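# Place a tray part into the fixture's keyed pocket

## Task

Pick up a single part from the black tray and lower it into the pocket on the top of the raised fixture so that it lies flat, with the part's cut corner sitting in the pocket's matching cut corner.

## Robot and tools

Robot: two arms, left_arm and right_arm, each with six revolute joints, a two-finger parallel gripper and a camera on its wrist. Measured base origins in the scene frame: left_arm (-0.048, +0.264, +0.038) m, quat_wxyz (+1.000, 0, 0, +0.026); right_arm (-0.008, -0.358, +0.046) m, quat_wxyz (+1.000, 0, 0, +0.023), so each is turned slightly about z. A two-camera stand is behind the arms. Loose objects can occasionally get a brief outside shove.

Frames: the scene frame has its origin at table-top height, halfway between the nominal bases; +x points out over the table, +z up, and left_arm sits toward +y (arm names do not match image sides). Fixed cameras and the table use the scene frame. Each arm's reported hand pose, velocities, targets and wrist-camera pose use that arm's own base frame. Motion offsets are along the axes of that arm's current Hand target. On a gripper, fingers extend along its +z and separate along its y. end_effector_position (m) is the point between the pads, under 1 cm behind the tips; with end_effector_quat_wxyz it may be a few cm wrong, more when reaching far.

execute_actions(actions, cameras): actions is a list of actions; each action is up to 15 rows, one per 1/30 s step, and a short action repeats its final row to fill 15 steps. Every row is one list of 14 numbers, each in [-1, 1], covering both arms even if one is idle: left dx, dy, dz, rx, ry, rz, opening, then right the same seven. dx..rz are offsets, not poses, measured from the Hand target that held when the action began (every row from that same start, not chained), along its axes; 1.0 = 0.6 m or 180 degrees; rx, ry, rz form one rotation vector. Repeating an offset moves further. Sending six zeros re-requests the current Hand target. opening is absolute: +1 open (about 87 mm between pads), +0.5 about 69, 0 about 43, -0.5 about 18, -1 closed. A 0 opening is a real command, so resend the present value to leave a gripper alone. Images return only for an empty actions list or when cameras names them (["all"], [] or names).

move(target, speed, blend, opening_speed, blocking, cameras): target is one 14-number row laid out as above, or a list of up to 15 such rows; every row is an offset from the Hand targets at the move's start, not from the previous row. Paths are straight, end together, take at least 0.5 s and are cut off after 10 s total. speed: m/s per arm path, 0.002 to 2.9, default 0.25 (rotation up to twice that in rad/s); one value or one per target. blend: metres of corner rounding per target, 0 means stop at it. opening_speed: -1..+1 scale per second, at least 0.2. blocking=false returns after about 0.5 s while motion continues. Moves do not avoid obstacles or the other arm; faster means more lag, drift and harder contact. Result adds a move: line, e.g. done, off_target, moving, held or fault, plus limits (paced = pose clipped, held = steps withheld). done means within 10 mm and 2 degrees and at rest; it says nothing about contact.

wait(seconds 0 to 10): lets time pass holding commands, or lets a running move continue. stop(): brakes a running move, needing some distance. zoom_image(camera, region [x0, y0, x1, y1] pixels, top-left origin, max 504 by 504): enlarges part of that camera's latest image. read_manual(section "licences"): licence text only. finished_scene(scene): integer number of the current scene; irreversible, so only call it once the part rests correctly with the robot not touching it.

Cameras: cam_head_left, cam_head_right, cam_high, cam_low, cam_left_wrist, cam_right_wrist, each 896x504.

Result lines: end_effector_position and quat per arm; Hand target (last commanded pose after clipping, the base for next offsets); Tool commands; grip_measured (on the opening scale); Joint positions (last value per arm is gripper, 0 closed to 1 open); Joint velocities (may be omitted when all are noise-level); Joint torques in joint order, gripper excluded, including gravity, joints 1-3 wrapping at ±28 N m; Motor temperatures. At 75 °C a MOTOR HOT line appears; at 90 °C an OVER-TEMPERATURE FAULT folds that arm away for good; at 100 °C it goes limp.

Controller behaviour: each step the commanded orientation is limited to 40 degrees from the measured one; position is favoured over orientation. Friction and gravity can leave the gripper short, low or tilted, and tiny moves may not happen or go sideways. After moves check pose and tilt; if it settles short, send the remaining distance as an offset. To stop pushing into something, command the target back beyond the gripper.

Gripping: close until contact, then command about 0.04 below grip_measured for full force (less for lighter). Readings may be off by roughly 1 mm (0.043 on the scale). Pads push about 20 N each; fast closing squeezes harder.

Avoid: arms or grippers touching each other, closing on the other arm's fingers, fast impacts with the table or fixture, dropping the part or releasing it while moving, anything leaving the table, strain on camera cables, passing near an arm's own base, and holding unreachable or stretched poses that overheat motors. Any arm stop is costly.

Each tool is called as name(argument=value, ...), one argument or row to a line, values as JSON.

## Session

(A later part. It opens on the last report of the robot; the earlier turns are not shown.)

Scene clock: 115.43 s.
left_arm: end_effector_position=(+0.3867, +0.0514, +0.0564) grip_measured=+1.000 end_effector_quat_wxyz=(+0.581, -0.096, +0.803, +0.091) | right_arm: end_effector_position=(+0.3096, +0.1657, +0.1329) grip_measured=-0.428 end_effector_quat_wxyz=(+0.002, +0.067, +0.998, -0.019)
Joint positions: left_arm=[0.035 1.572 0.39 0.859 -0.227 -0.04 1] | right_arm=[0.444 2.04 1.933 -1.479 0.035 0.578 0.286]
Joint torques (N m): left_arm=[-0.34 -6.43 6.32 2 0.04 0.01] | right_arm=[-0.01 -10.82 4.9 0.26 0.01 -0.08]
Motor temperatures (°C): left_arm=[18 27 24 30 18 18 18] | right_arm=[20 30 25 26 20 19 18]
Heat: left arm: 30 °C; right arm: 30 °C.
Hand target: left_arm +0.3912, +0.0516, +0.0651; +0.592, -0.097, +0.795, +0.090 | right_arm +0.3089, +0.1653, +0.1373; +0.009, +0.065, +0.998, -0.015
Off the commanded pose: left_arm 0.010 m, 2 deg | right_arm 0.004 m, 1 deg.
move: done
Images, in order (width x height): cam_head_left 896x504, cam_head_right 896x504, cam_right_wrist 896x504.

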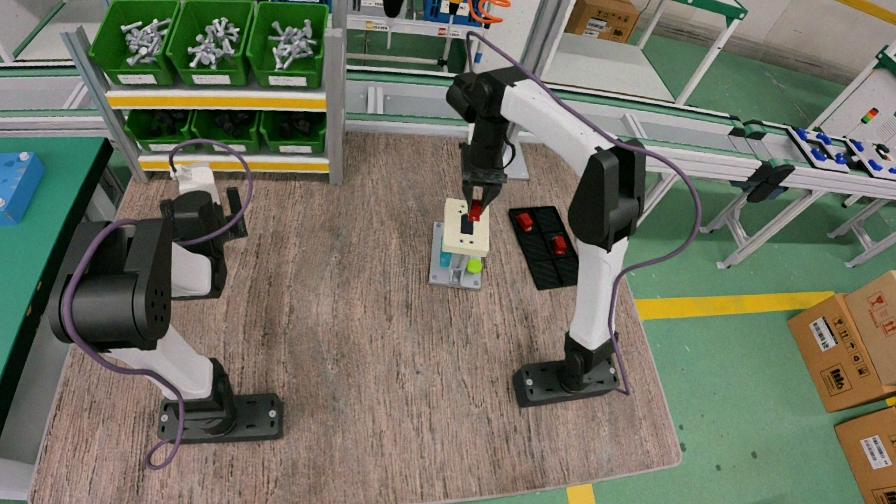

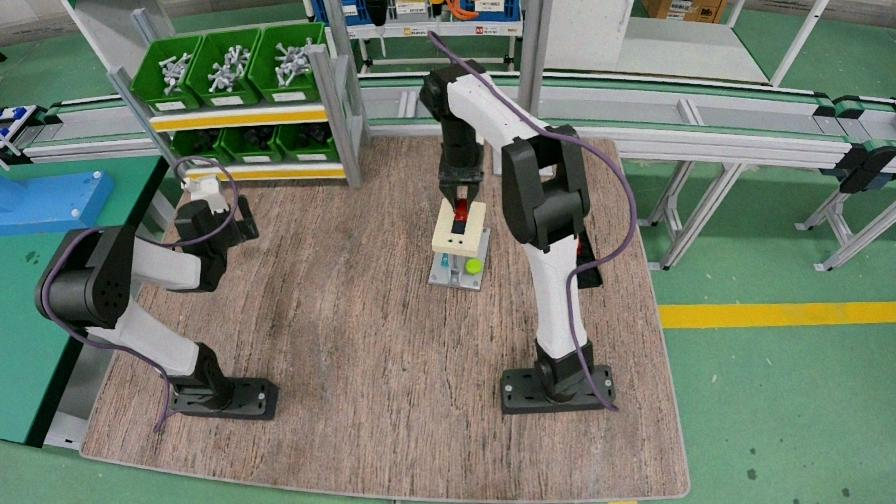

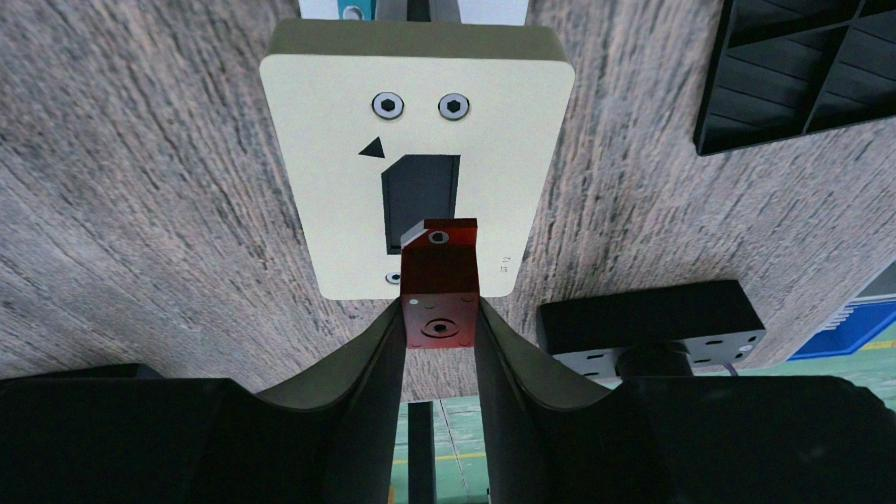

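move(
  target=[0,0,0,0,0,0,1,0.002,0.0135,0.018,0,0,0,-0.6],
  speed=0.08,
  cameras=["cam_right_wrist","cam_head_left","cam_head_right","cam_low"],
)

zoom_image(
  camera="cam_right_wrist",
  region=[300, 120, 580, 400],
)

zoom_image(
  camera="cam_low",
  region=[260, 120, 470, 260],
)

zoom_image(
  camera="cam_head_right",
  region=[415, 180, 505, 270],
)

Scene clock: 130.37 s.
left_arm: end_effector_position=(+0.3867, +0.0514, +0.0564) grip_measured=+1.000 end_effector_quat_wxyz=(+0.581, -0.096, +0.803, +0.091) | right_arm: end_effector_position=(+0.3102, +0.1714, +0.1251) grip_measured=-0.428 end_effector_quat_wxyz=(+0.006, +0.063, +0.998, -0.016)
Joint positions: left_arm=[0.035 1.572 0.39 0.859 -0.227 -0.04 1] | right_arm=[0.457 2.04 1.903 -1.44 0.035 0.583 0.286]
Joint torques (N m): left_arm=[-0.35 -6.43 6.34 2 0.04 0.01] | right_arm=[0.49 -9.99 4.92 0.3 0.01 0.05]
Heat: left arm: 30 °C; right arm: 32 °C.
Hand target: left_arm +0.3912, +0.0516, +0.0651; +0.592, -0.097, +0.795, +0.090 | right_arm +0.3090, +0.1732, +0.1262; +0.009, +0.065, +0.998, -0.015
Off the commanded pose: left_arm 0.010 m, 2 deg | right_arm 0.002 m, 0 deg.
move: done
Images, in order (width x height): cam_head_left 896x504, cam_head_right 896x504, cam_low 896x504, cam_right_wrist 896x504.

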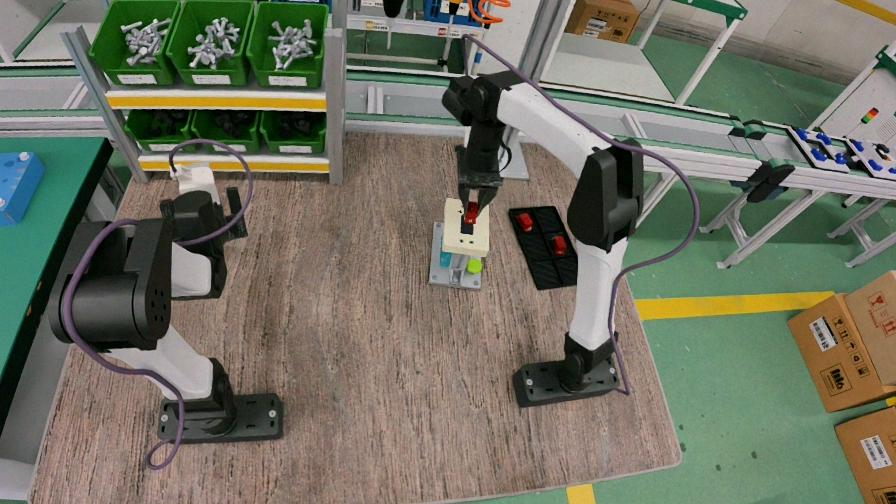

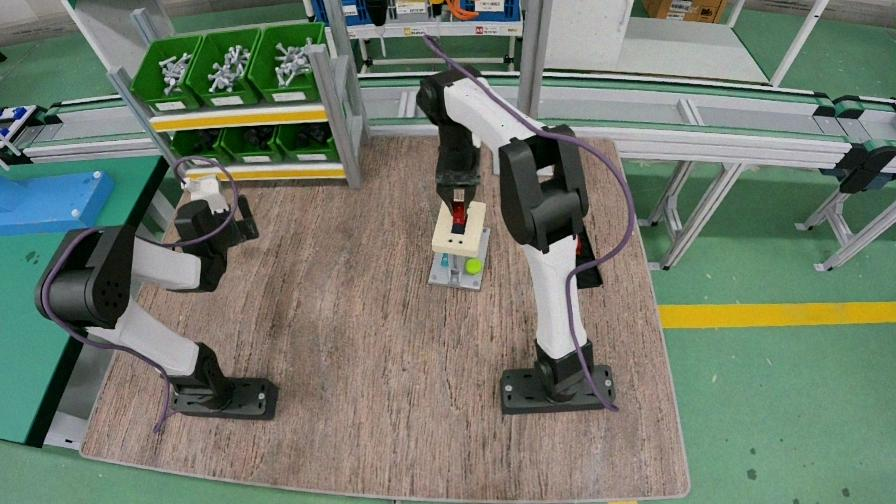

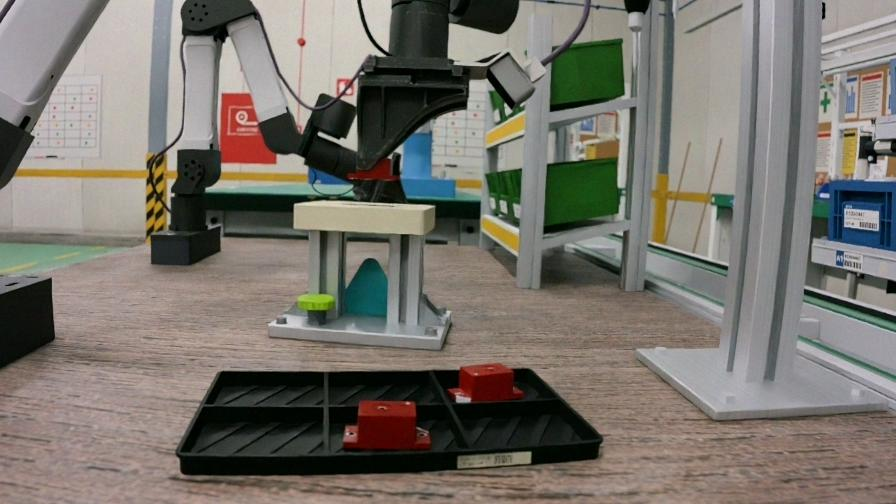

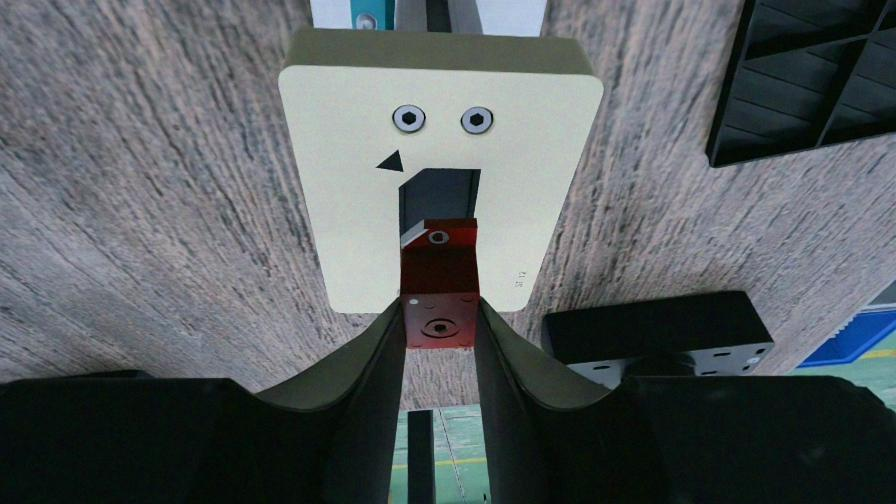

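Scaled by 1.800 from the camera's 896x504 image, which has a finer 1280x720 frame.

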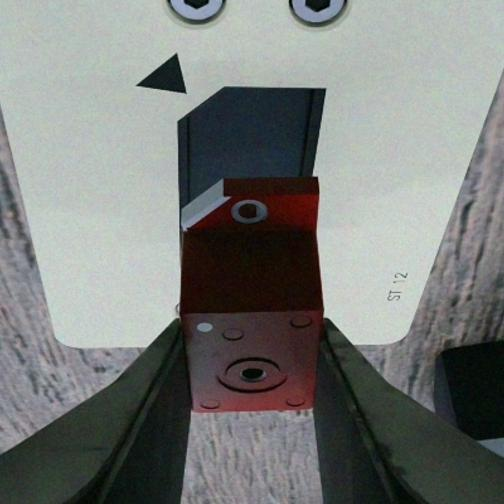

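Scaled by 2.400 from the camera's 896x504 image, which has a finer 1280x720 frame.

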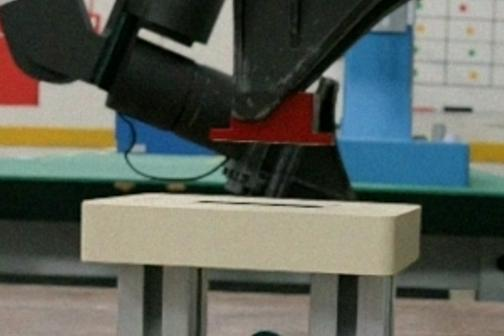

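Scaled by 5.600 from the camera's 896x504 image, which has a finer 1280x720 frame.

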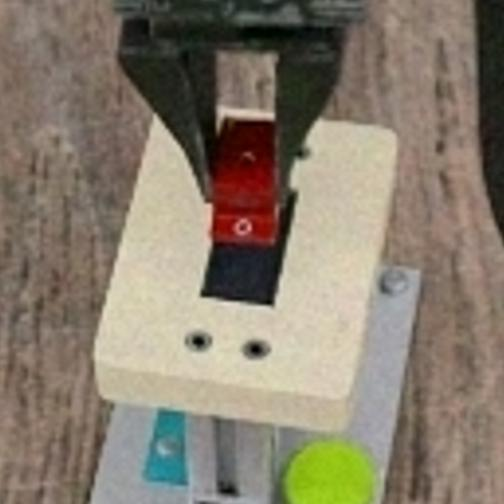

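move(
  target=[0,0,0,0,0,0,1,0.003,0,0.025,0,0,0,-0.6],
  speed=0.08,
  cameras=["cam_right_wrist","cam_low","cam_head_right","cam_head_left"],
)

zoom_image(
  camera="cam_right_wrist",
  region=[300, 120, 580, 400],
)

zoom_image(
  camera="cam_low",
  region=[280, 140, 450, 250],
)

zoom_image(
  camera="cam_head_right",
  region=[415, 180, 505, 270],
)

Scene clock: 138.33 s.
left_arm: end_effector_position=(+0.3867, +0.0514, +0.0564) grip_measured=+1.000 end_effector_quat_wxyz=(+0.581, -0.096, +0.803, +0.091) | right_arm: end_effector_position=(+0.3088, +0.1707, +0.1063) grip_measured=-0.428 end_effector_quat_wxyz=(+0.001, +0.063, +0.998, -0.019)
Joint positions: left_arm=[0.035 1.572 0.39 0.859 -0.227 -0.04 1] | right_arm=[0.457 2.04 1.827 -1.375 0.035 0.584 0.286]
Joint torques (N m): left_arm=[-0.34 -6.45 6.34 1.99 0.04 0.01] | right_arm=[0.58 -11.02 4.93 0.26 0.01 0.06]
Heat: left arm: 30 °C; right arm: 33 °C.
Hand target: left_arm +0.3912, +0.0516, +0.0651; +0.592, -0.097, +0.795, +0.090 | right_arm +0.3075, +0.1730, +0.1112; +0.009, +0.065, +0.998, -0.015
Off the commanded pose: left_arm 0.010 m, 2 deg | right_arm 0.006 m, 1 deg.
move: done
Images, in order (width x height): cam_head_left 896x504, cam_head_right 896x504, cam_low 896x504, cam_right_wrist 896x504.

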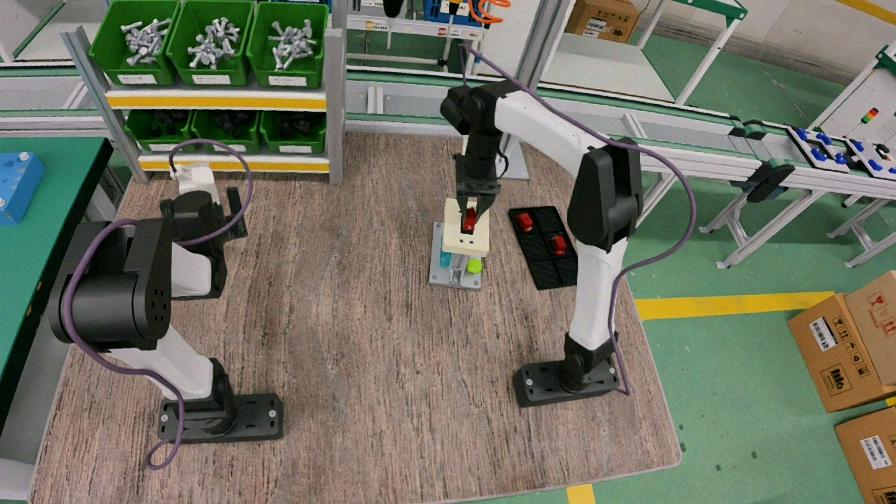

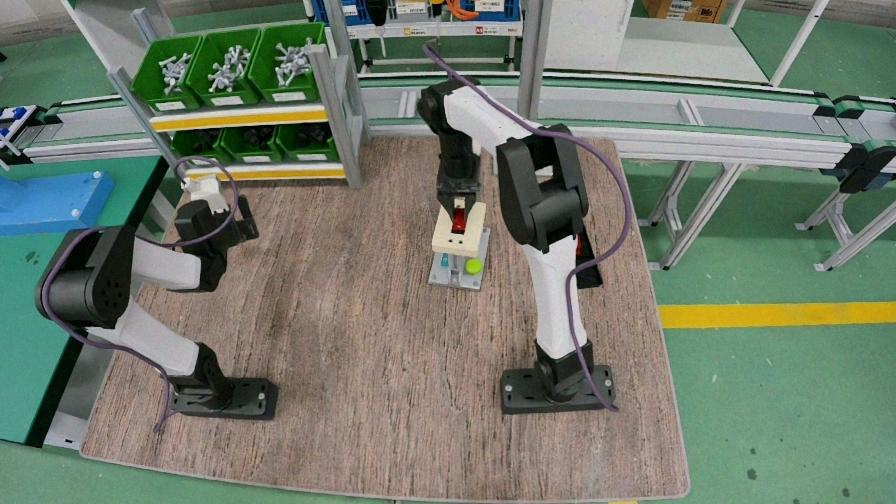

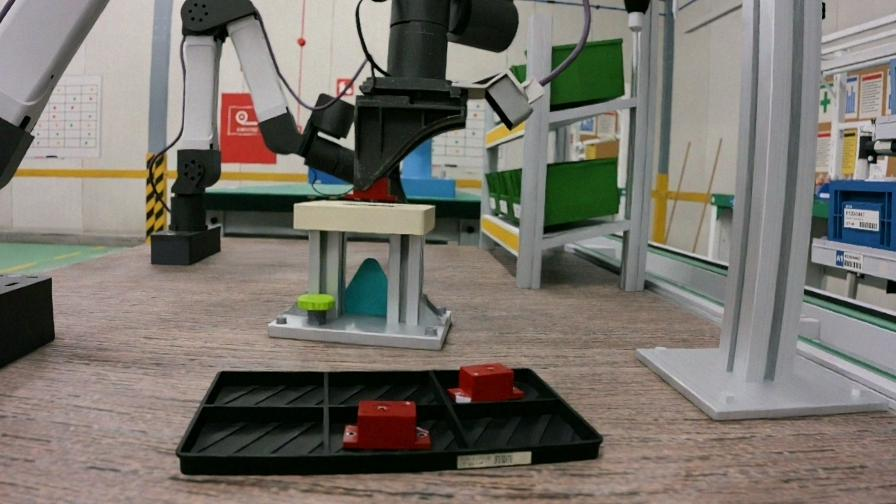

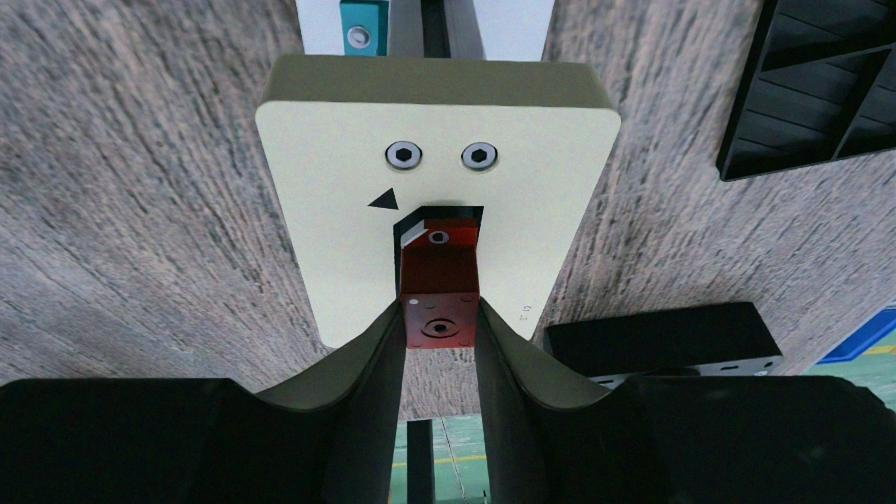

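Scaled by 1.800 from the camera's 896x504 image, which has a finer 1280x720 frame.

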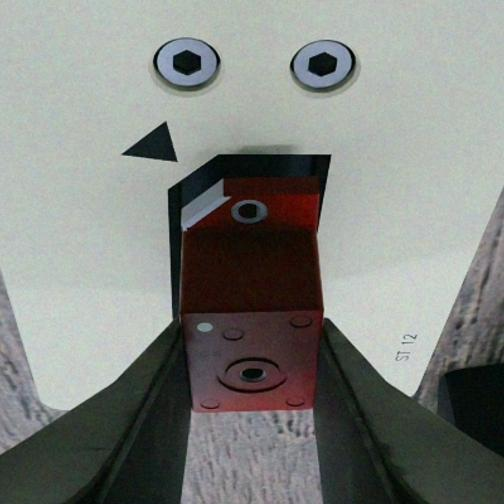

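Scaled by 2.965 from the camera's 896x504 image, which has a finer 1280x720 frame.

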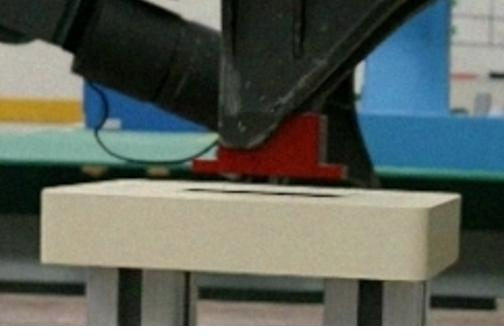

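Scaled by 5.600 from the camera's 896x504 image, which has a finer 1280x720 frame.

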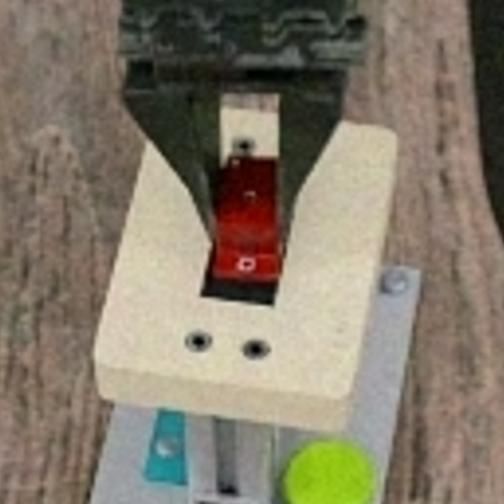

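move(
  target=[0,0,0,0,0,0,1,0.004,0.003,0.006,0,0,0,-0.6],
  speed=0.04,
  cameras=["cam_right_wrist","cam_low","cam_head_right"],
)

zoom_image(
  camera="cam_right_wrist",
  region=[360, 180, 520, 340],
)

zoom_image(
  camera="cam_low",
  region=[320, 170, 420, 230],
)

zoom_image(
  camera="cam_head_right",
  region=[430, 190, 490, 250],
)

Scene clock: 152.70 s.
left_arm: end_effector_position=(+0.3867, +0.0514, +0.0564) grip_measured=+1.000 end_effector_quat_wxyz=(+0.581, -0.096, +0.803, +0.091) | right_arm: end_effector_position=(+0.3066, +0.1727, +0.1011) grip_measured=-0.428 end_effector_quat_wxyz=(-0.001, +0.063, +0.998, -0.020)
Joint positions: left_arm=[0.035 1.572 0.39 0.859 -0.227 -0.04 1] | right_arm=[0.464 2.04 1.806 -1.358 0.035 0.591 0.286]
Joint torques (N m): left_arm=[-0.35 -6.45 6.32 1.99 0.04 0.01] | right_arm=[0.57 -11.44 4.92 0.25 0.01 0.05]
Motor temperatures (°C): left_arm=[18 27 24 31 18 18 18] | right_arm=[20 35 25 25 20 19 18]
Heat: left arm: 31 °C; right arm: 35 °C.
Hand target: left_arm +0.3912, +0.0516, +0.0651; +0.592, -0.097, +0.795, +0.090 | right_arm +0.3053, +0.1749, +0.1075; +0.009, +0.065, +0.998, -0.015
Off the commanded pose: left_arm 0.010 m, 2 deg | right_arm 0.007 m, 1 deg.
move: done
Images, in order (width x height): cam_head_right 896x504, cam_low 896x504, cam_right_wrist 896x504.

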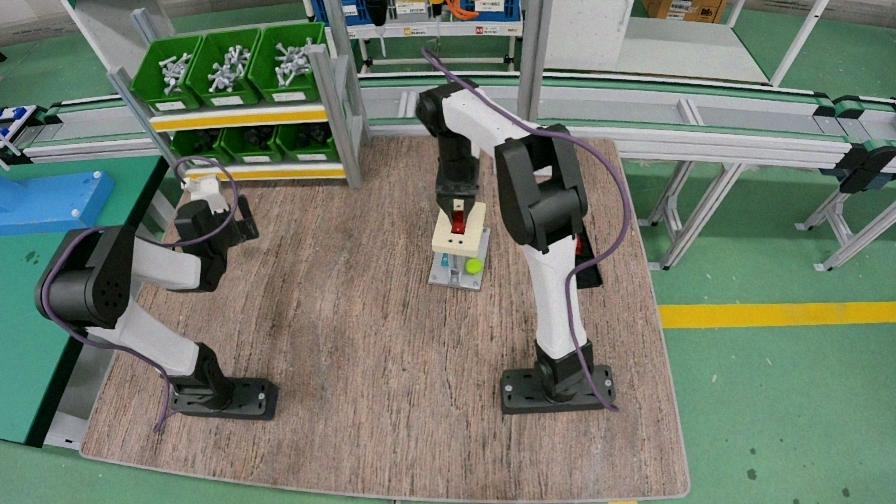

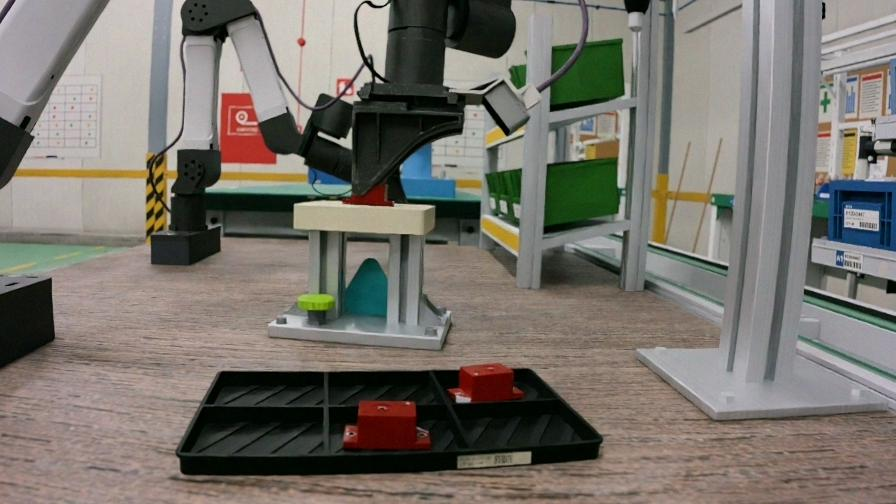

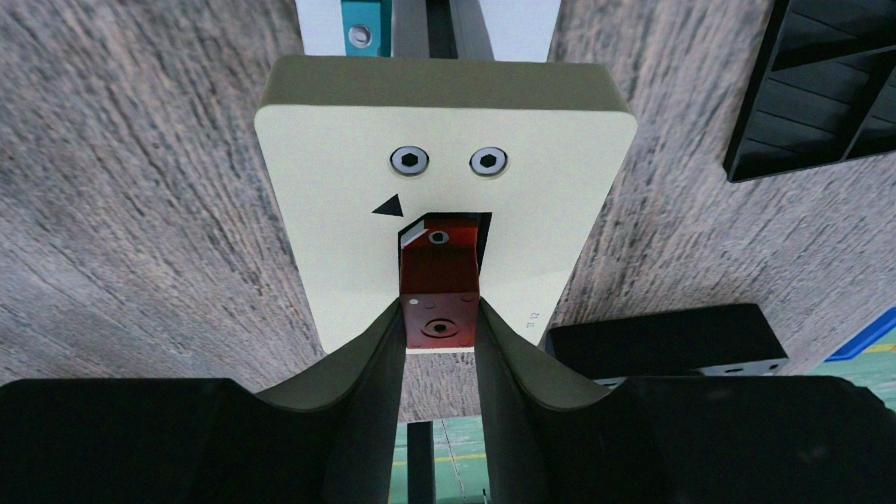

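Scaled by 3.150 from the camera's 896x504 image, which has a finer 1280x720 frame.

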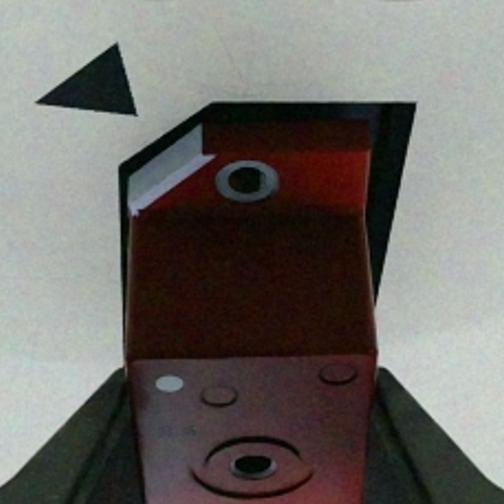

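Scaled by 5.040 from the camera's 896x504 image, which has a finer 1280x720 frame.

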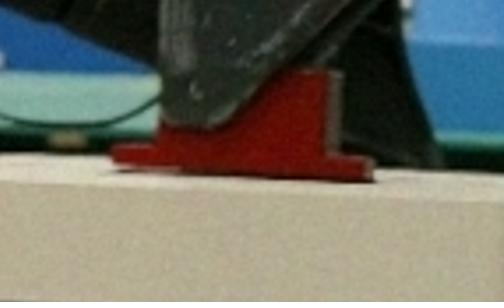

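Scaled by 8.400 from the camera's 896x504 image, which has a finer 1280x720 frame.

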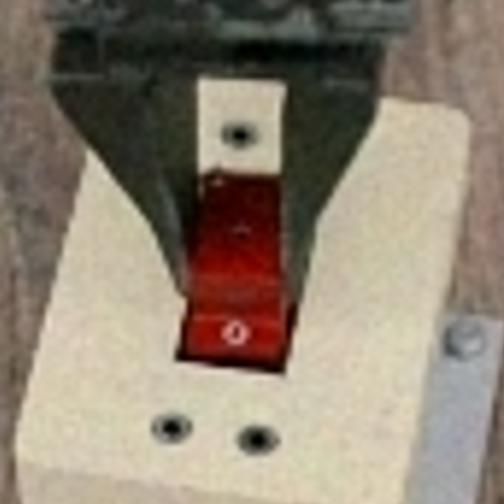

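move(
  target=[0,0,0,0,0,0,1,0.000,-0.003,0.002,0,0,0,-0.6],
  speed=0.04,
  cameras=["cam_right_wrist"],
)

zoom_image(
  camera="cam_right_wrist",
  region=[360, 180, 520, 340],
)

Scene clock: 158.90 s.
left_arm: end_effector_position=(+0.3867, +0.0514, +0.0564) grip_measured=+1.000 end_effector_quat_wxyz=(+0.581, -0.096, +0.803, +0.091) | right_arm: end_effector_position=(+0.3057, +0.1723, +0.0986) grip_measured=-0.428 end_effector_quat_wxyz=(-0.003, +0.063, +0.998, -0.022)
Joint positions: left_arm=[0.035 1.572 0.39 0.859 -0.227 -0.04 1] | right_arm=[0.464 2.04 1.795 -1.352 0.035 0.591 0.286]
Joint torques (N m): left_arm=[-0.35 -6.43 6.34 1.99 0.04 0.01] | right_arm=[0.2 -11.82 4.89 0.26 0.01 0.02]
Heat: left arm: 31 °C; right arm: 36 °C.
Hand target: left_arm +0.3912, +0.0516, +0.0651; +0.592, -0.097, +0.795, +0.090 | right_arm +0.3051, +0.1731, +0.1064; +0.009, +0.065, +0.998, -0.015
Off the commanded pose: left_arm 0.010 m, 2 deg | right_arm 0.008 m, 2 deg.
move: done
Images, in order (width x height): cam_right_wrist 896x504.

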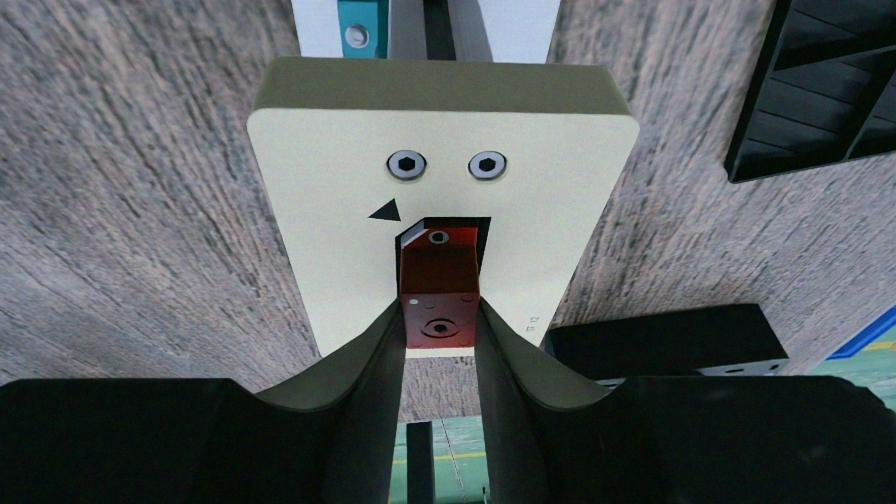

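Scaled by 3.150 from the camera's 896x504 image, which has a finer 1280x720 frame.

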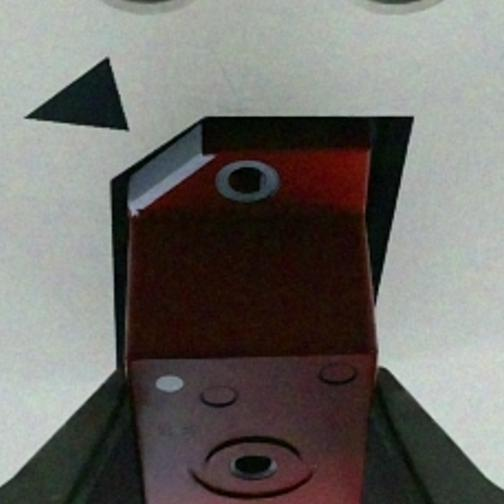

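move(
  target=[0,0,0,0,0,0,1,0.000,-0.001,0.002,0,0,0.011,-0.6],
  speed=0.04,
  cameras=["cam_right_wrist","cam_low","cam_head_right"],
)

zoom_image(
  camera="cam_right_wrist",
  region=[360, 180, 520, 340],
)

zoom_image(
  camera="cam_low",
  region=[320, 170, 420, 230],
)

zoom_image(
  camera="cam_head_right",
  region=[430, 190, 490, 250],
)

Scene clock: 180.37 s.
left_arm: end_effector_position=(+0.3867, +0.0514, +0.0564) grip_measured=+1.000 end_effector_quat_wxyz=(+0.581, -0.096, +0.803, +0.091) | right_arm: end_effector_position=(+0.3054, +0.1731, +0.0976) grip_measured=-0.428 end_effector_quat_wxyz=(-0.002, +0.075, +0.997, -0.021)
Joint positions: left_arm=[0.035 1.572 0.39 0.859 -0.227 -0.04 1] | right_arm=[0.464 2.037 1.787 -1.346 0.035 0.615 0.286]
Joint torques (N m): left_arm=[-0.35 -6.43 6.32 2 0.04 0.01] | right_arm=[-0.21 -11.96 4.6 0.27 0.01 0.06]
Heat: left arm: 32 °C; right arm: 38 °C.
Hand target: left_arm +0.3912, +0.0516, +0.0651; +0.592, -0.097, +0.795, +0.090 | right_arm +0.3051, +0.1725, +0.1052; +0.010, +0.082, +0.996, -0.015
Off the commanded pose: left_arm 0.010 m, 2 deg | right_arm 0.008 m, 2 deg.
move: done
Images, in order (width x height): cam_head_right 896x504, cam_low 896x504, cam_right_wrist 896x504.

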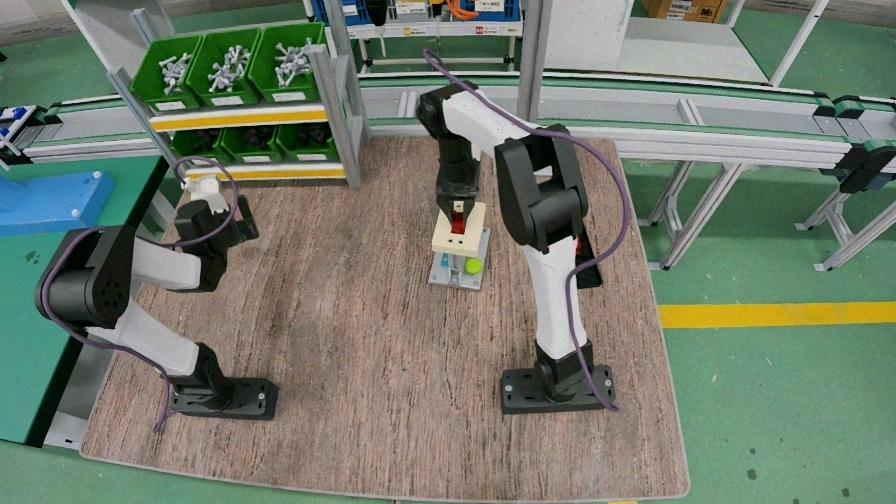

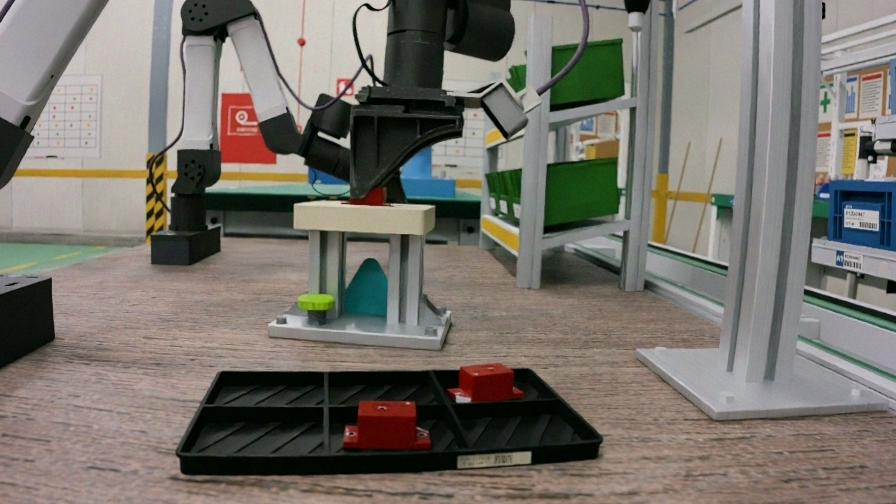

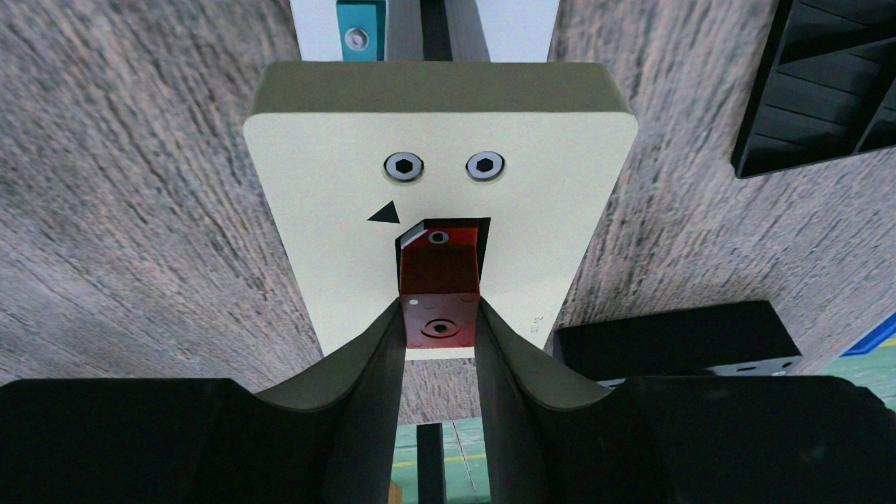

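Scaled by 3.150 from the camera's 896x504 image, which has a finer 1280x720 frame.

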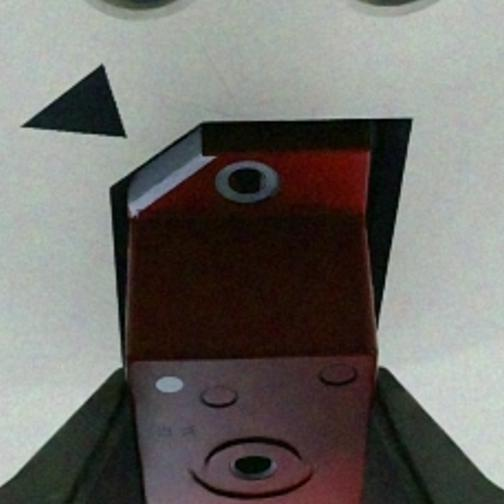

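Scaled by 5.040 from the camera's 896x504 image, which has a finer 1280x720 frame.

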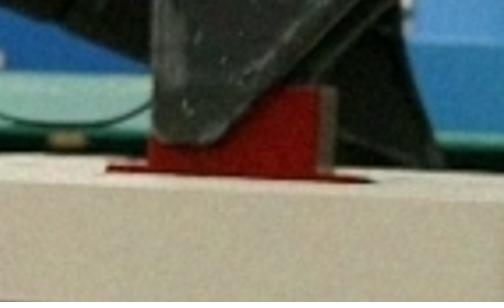

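Scaled by 8.400 from the camera's 896x504 image, which has a finer 1280x720 frame.

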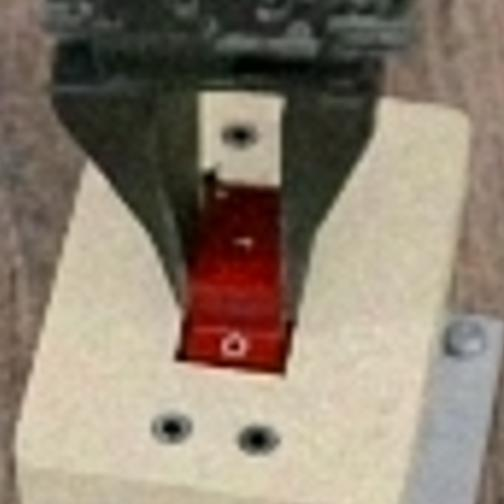

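move(
  target=[0,0,0,0,0,0,1,-0.003,-0.001,0.007,0,0,0,-0.6],
  speed=0.04,
  cameras=["cam_right_wrist","cam_low","cam_head_right"],
)

zoom_image(
  camera="cam_right_wrist",
  region=[360, 180, 520, 340],
)

zoom_image(
  camera="cam_low",
  region=[320, 170, 420, 230],
)

zoom_image(
  camera="cam_head_right",
  region=[430, 190, 490, 250],
)

Scene clock: 189.37 s.
left_arm: end_effector_position=(+0.3867, +0.0514, +0.0564) grip_measured=+1.000 end_effector_quat_wxyz=(+0.581, -0.096, +0.803, +0.091) | right_arm: end_effector_position=(+0.3054, +0.1731, +0.0972) grip_measured=-0.428 end_effector_quat_wxyz=(-0.001, +0.075, +0.997, -0.021)
Joint positions: left_arm=[0.035 1.572 0.39 0.859 -0.227 -0.04 1] | right_arm=[0.464 2.034 1.781 -1.34 0.035 0.616 0.286]
Joint torques (N m): left_arm=[-0.35 -6.43 6.34 2 0.04 0.01] | right_arm=[-0.62 -11.25 4.31 0.36 0.01 0.03]
Heat: left arm: 32 °C; right arm: 36 °C.
Hand target: left_arm +0.3912, +0.0516, +0.0651; +0.592, -0.097, +0.795, +0.090 | right_arm +0.3068, +0.1715, +0.1010; +0.010, +0.082, +0.996, -0.015
Off the commanded pose: left_arm 0.010 m, 2 deg | right_arm 0.004 m, 2 deg.
move: done
Images, in order (width x height): cam_head_right 896x504, cam_low 896x504, cam_right_wrist 896x504.

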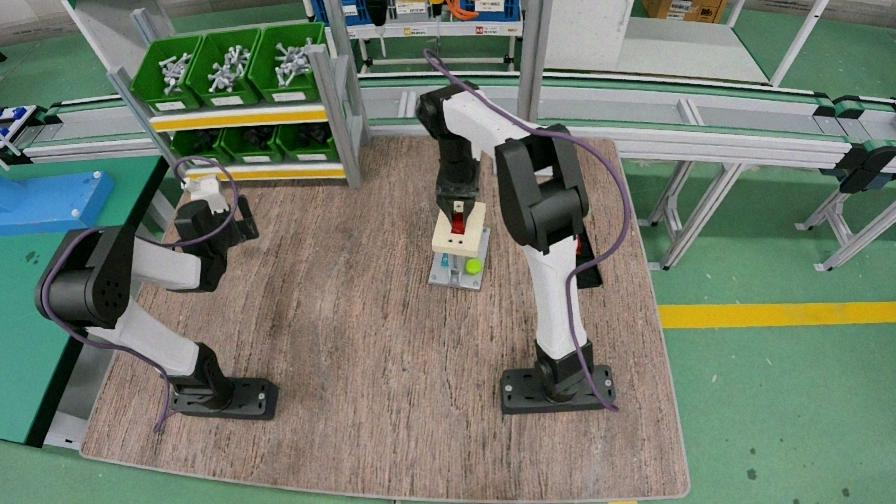

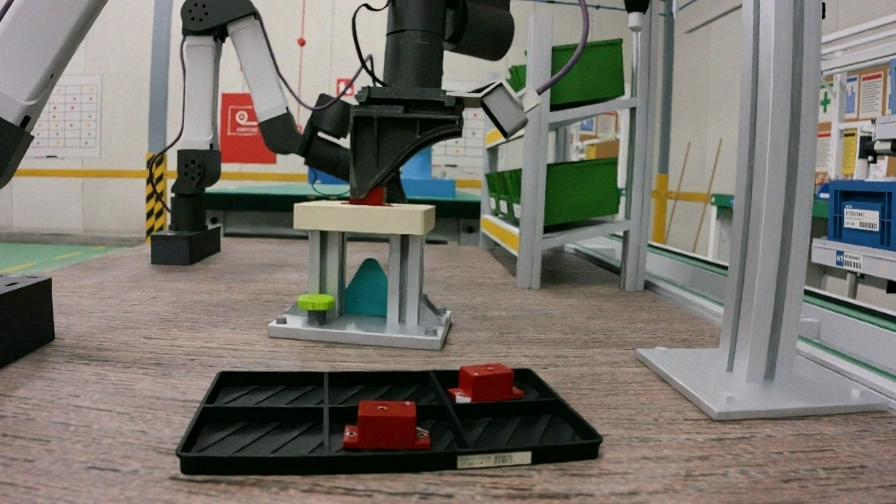

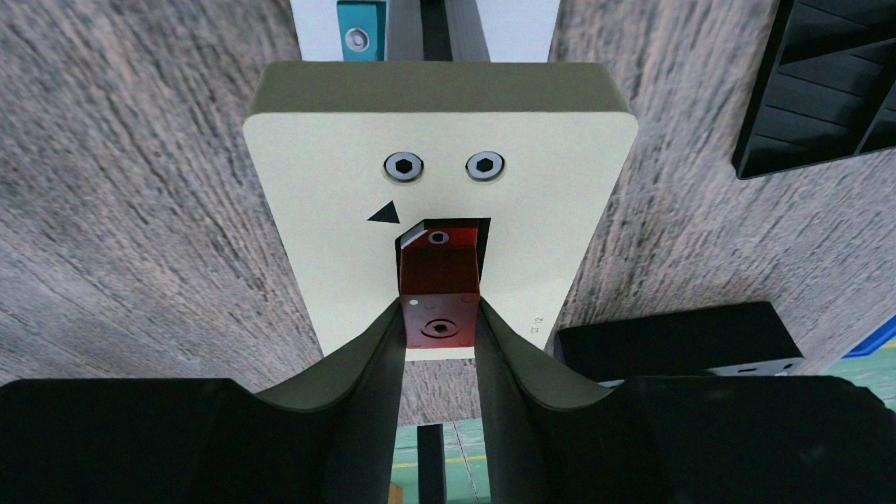

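Scaled by 3.150 from the camera's 896x504 image, which has a finer 1280x720 frame.

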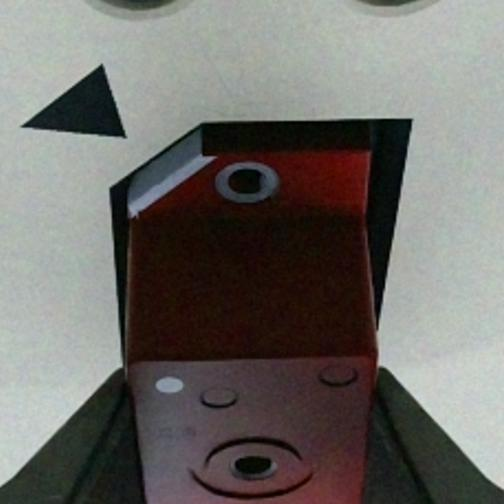

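Scaled by 5.040 from the camera's 896x504 image, which has a finer 1280x720 frame.

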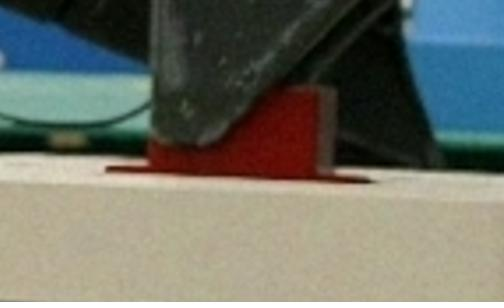

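Scaled by 8.400 from the camera's 896x504 image, which has a finer 1280x720 frame.

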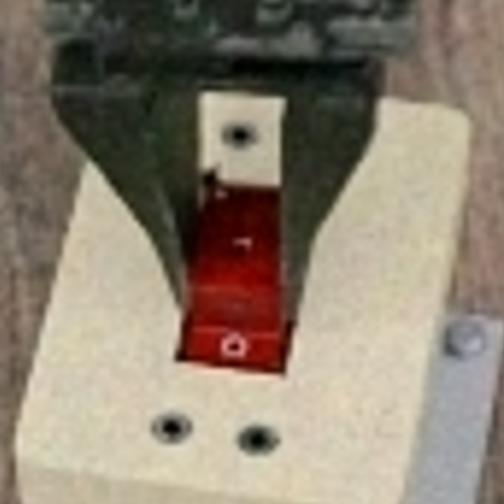

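move(
  target=[0,0,0,0,0,0,1,0,0,0.008,0,0,0,-0.6],
  speed=0.04,
  cameras=["cam_right_wrist","cam_low"],
)

zoom_image(
  camera="cam_right_wrist",
  region=[360, 180, 520, 340],
)

zoom_image(
  camera="cam_low",
  region=[320, 170, 420, 230],
)

Scene clock: 195.87 s.
left_arm: end_effector_position=(+0.3867, +0.0514, +0.0564) grip_measured=+1.000 end_effector_quat_wxyz=(+0.581, -0.096, +0.803, +0.091) | right_arm: end_effector_position=(+0.3053, +0.1731, +0.0967) grip_measured=-0.428 end_effector_quat_wxyz=(+0.003, +0.076, +0.997, -0.018)
Joint positions: left_arm=[0.035 1.572 0.39 0.859 -0.227 -0.04 1] | right_arm=[0.464 2.025 1.768 -1.328 0.035 0.616 0.286]
Joint torques (N m): left_arm=[-0.35 -6.45 6.34 1.99 0.04 0.01] | right_arm=[-0.65 -10.36 4 0.44 0.01 0.02]
Heat: left arm: 32 °C; right arm: 37 °C.
Hand target: left_arm +0.3912, +0.0516, +0.0651; +0.592, -0.097, +0.795, +0.090 | right_arm +0.3069, +0.1713, +0.0963; +0.010, +0.082, +0.996, -0.015
Off the commanded pose: left_arm 0.010 m, 2 deg | right_arm 0.002 m, 1 deg.
move: done
Images, in order (width x height): cam_low 896x504, cam_right_wrist 896x504.

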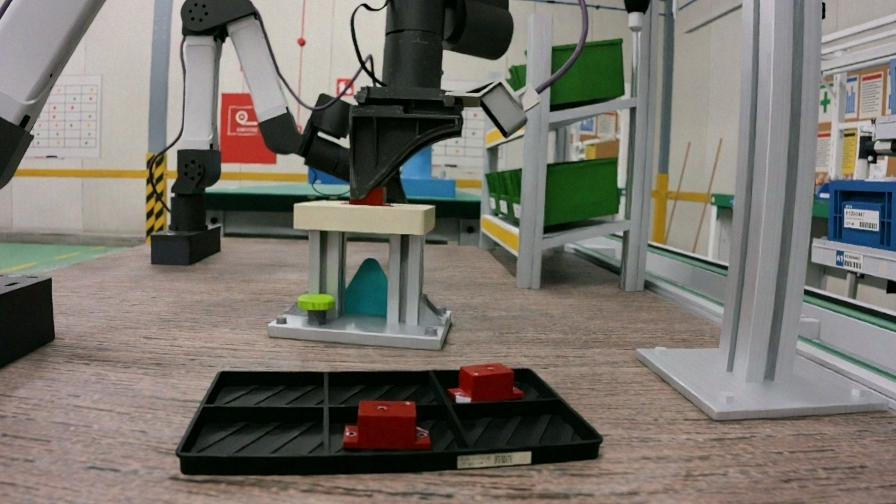

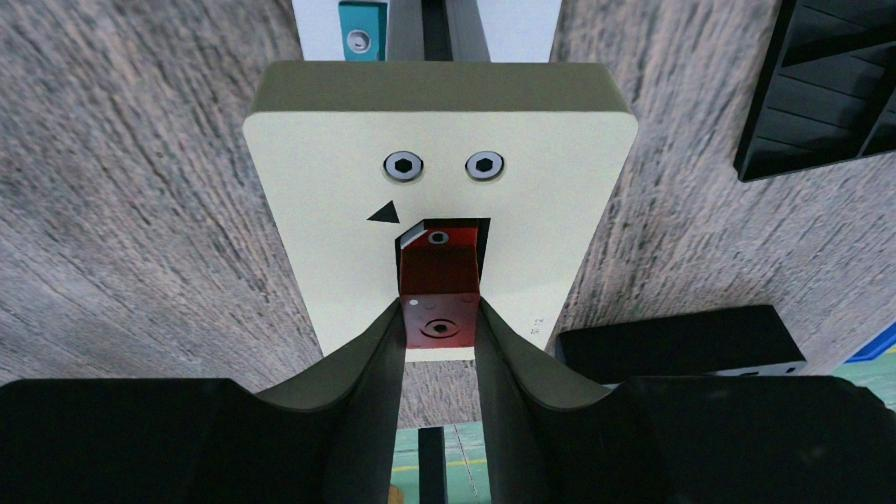

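Scaled by 3.150 from the camera's 896x504 image, which has a finer 1280x720 frame.

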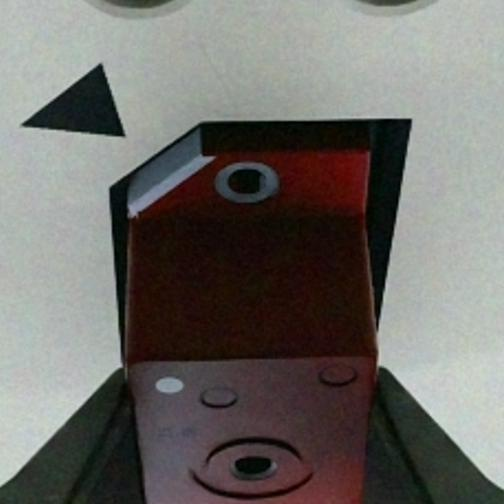

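Scaled by 5.040 from the camera's 896x504 image, which has a finer 1280x720 frame.

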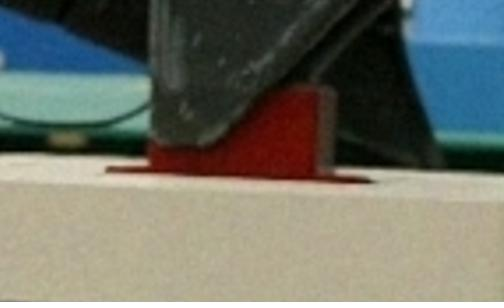

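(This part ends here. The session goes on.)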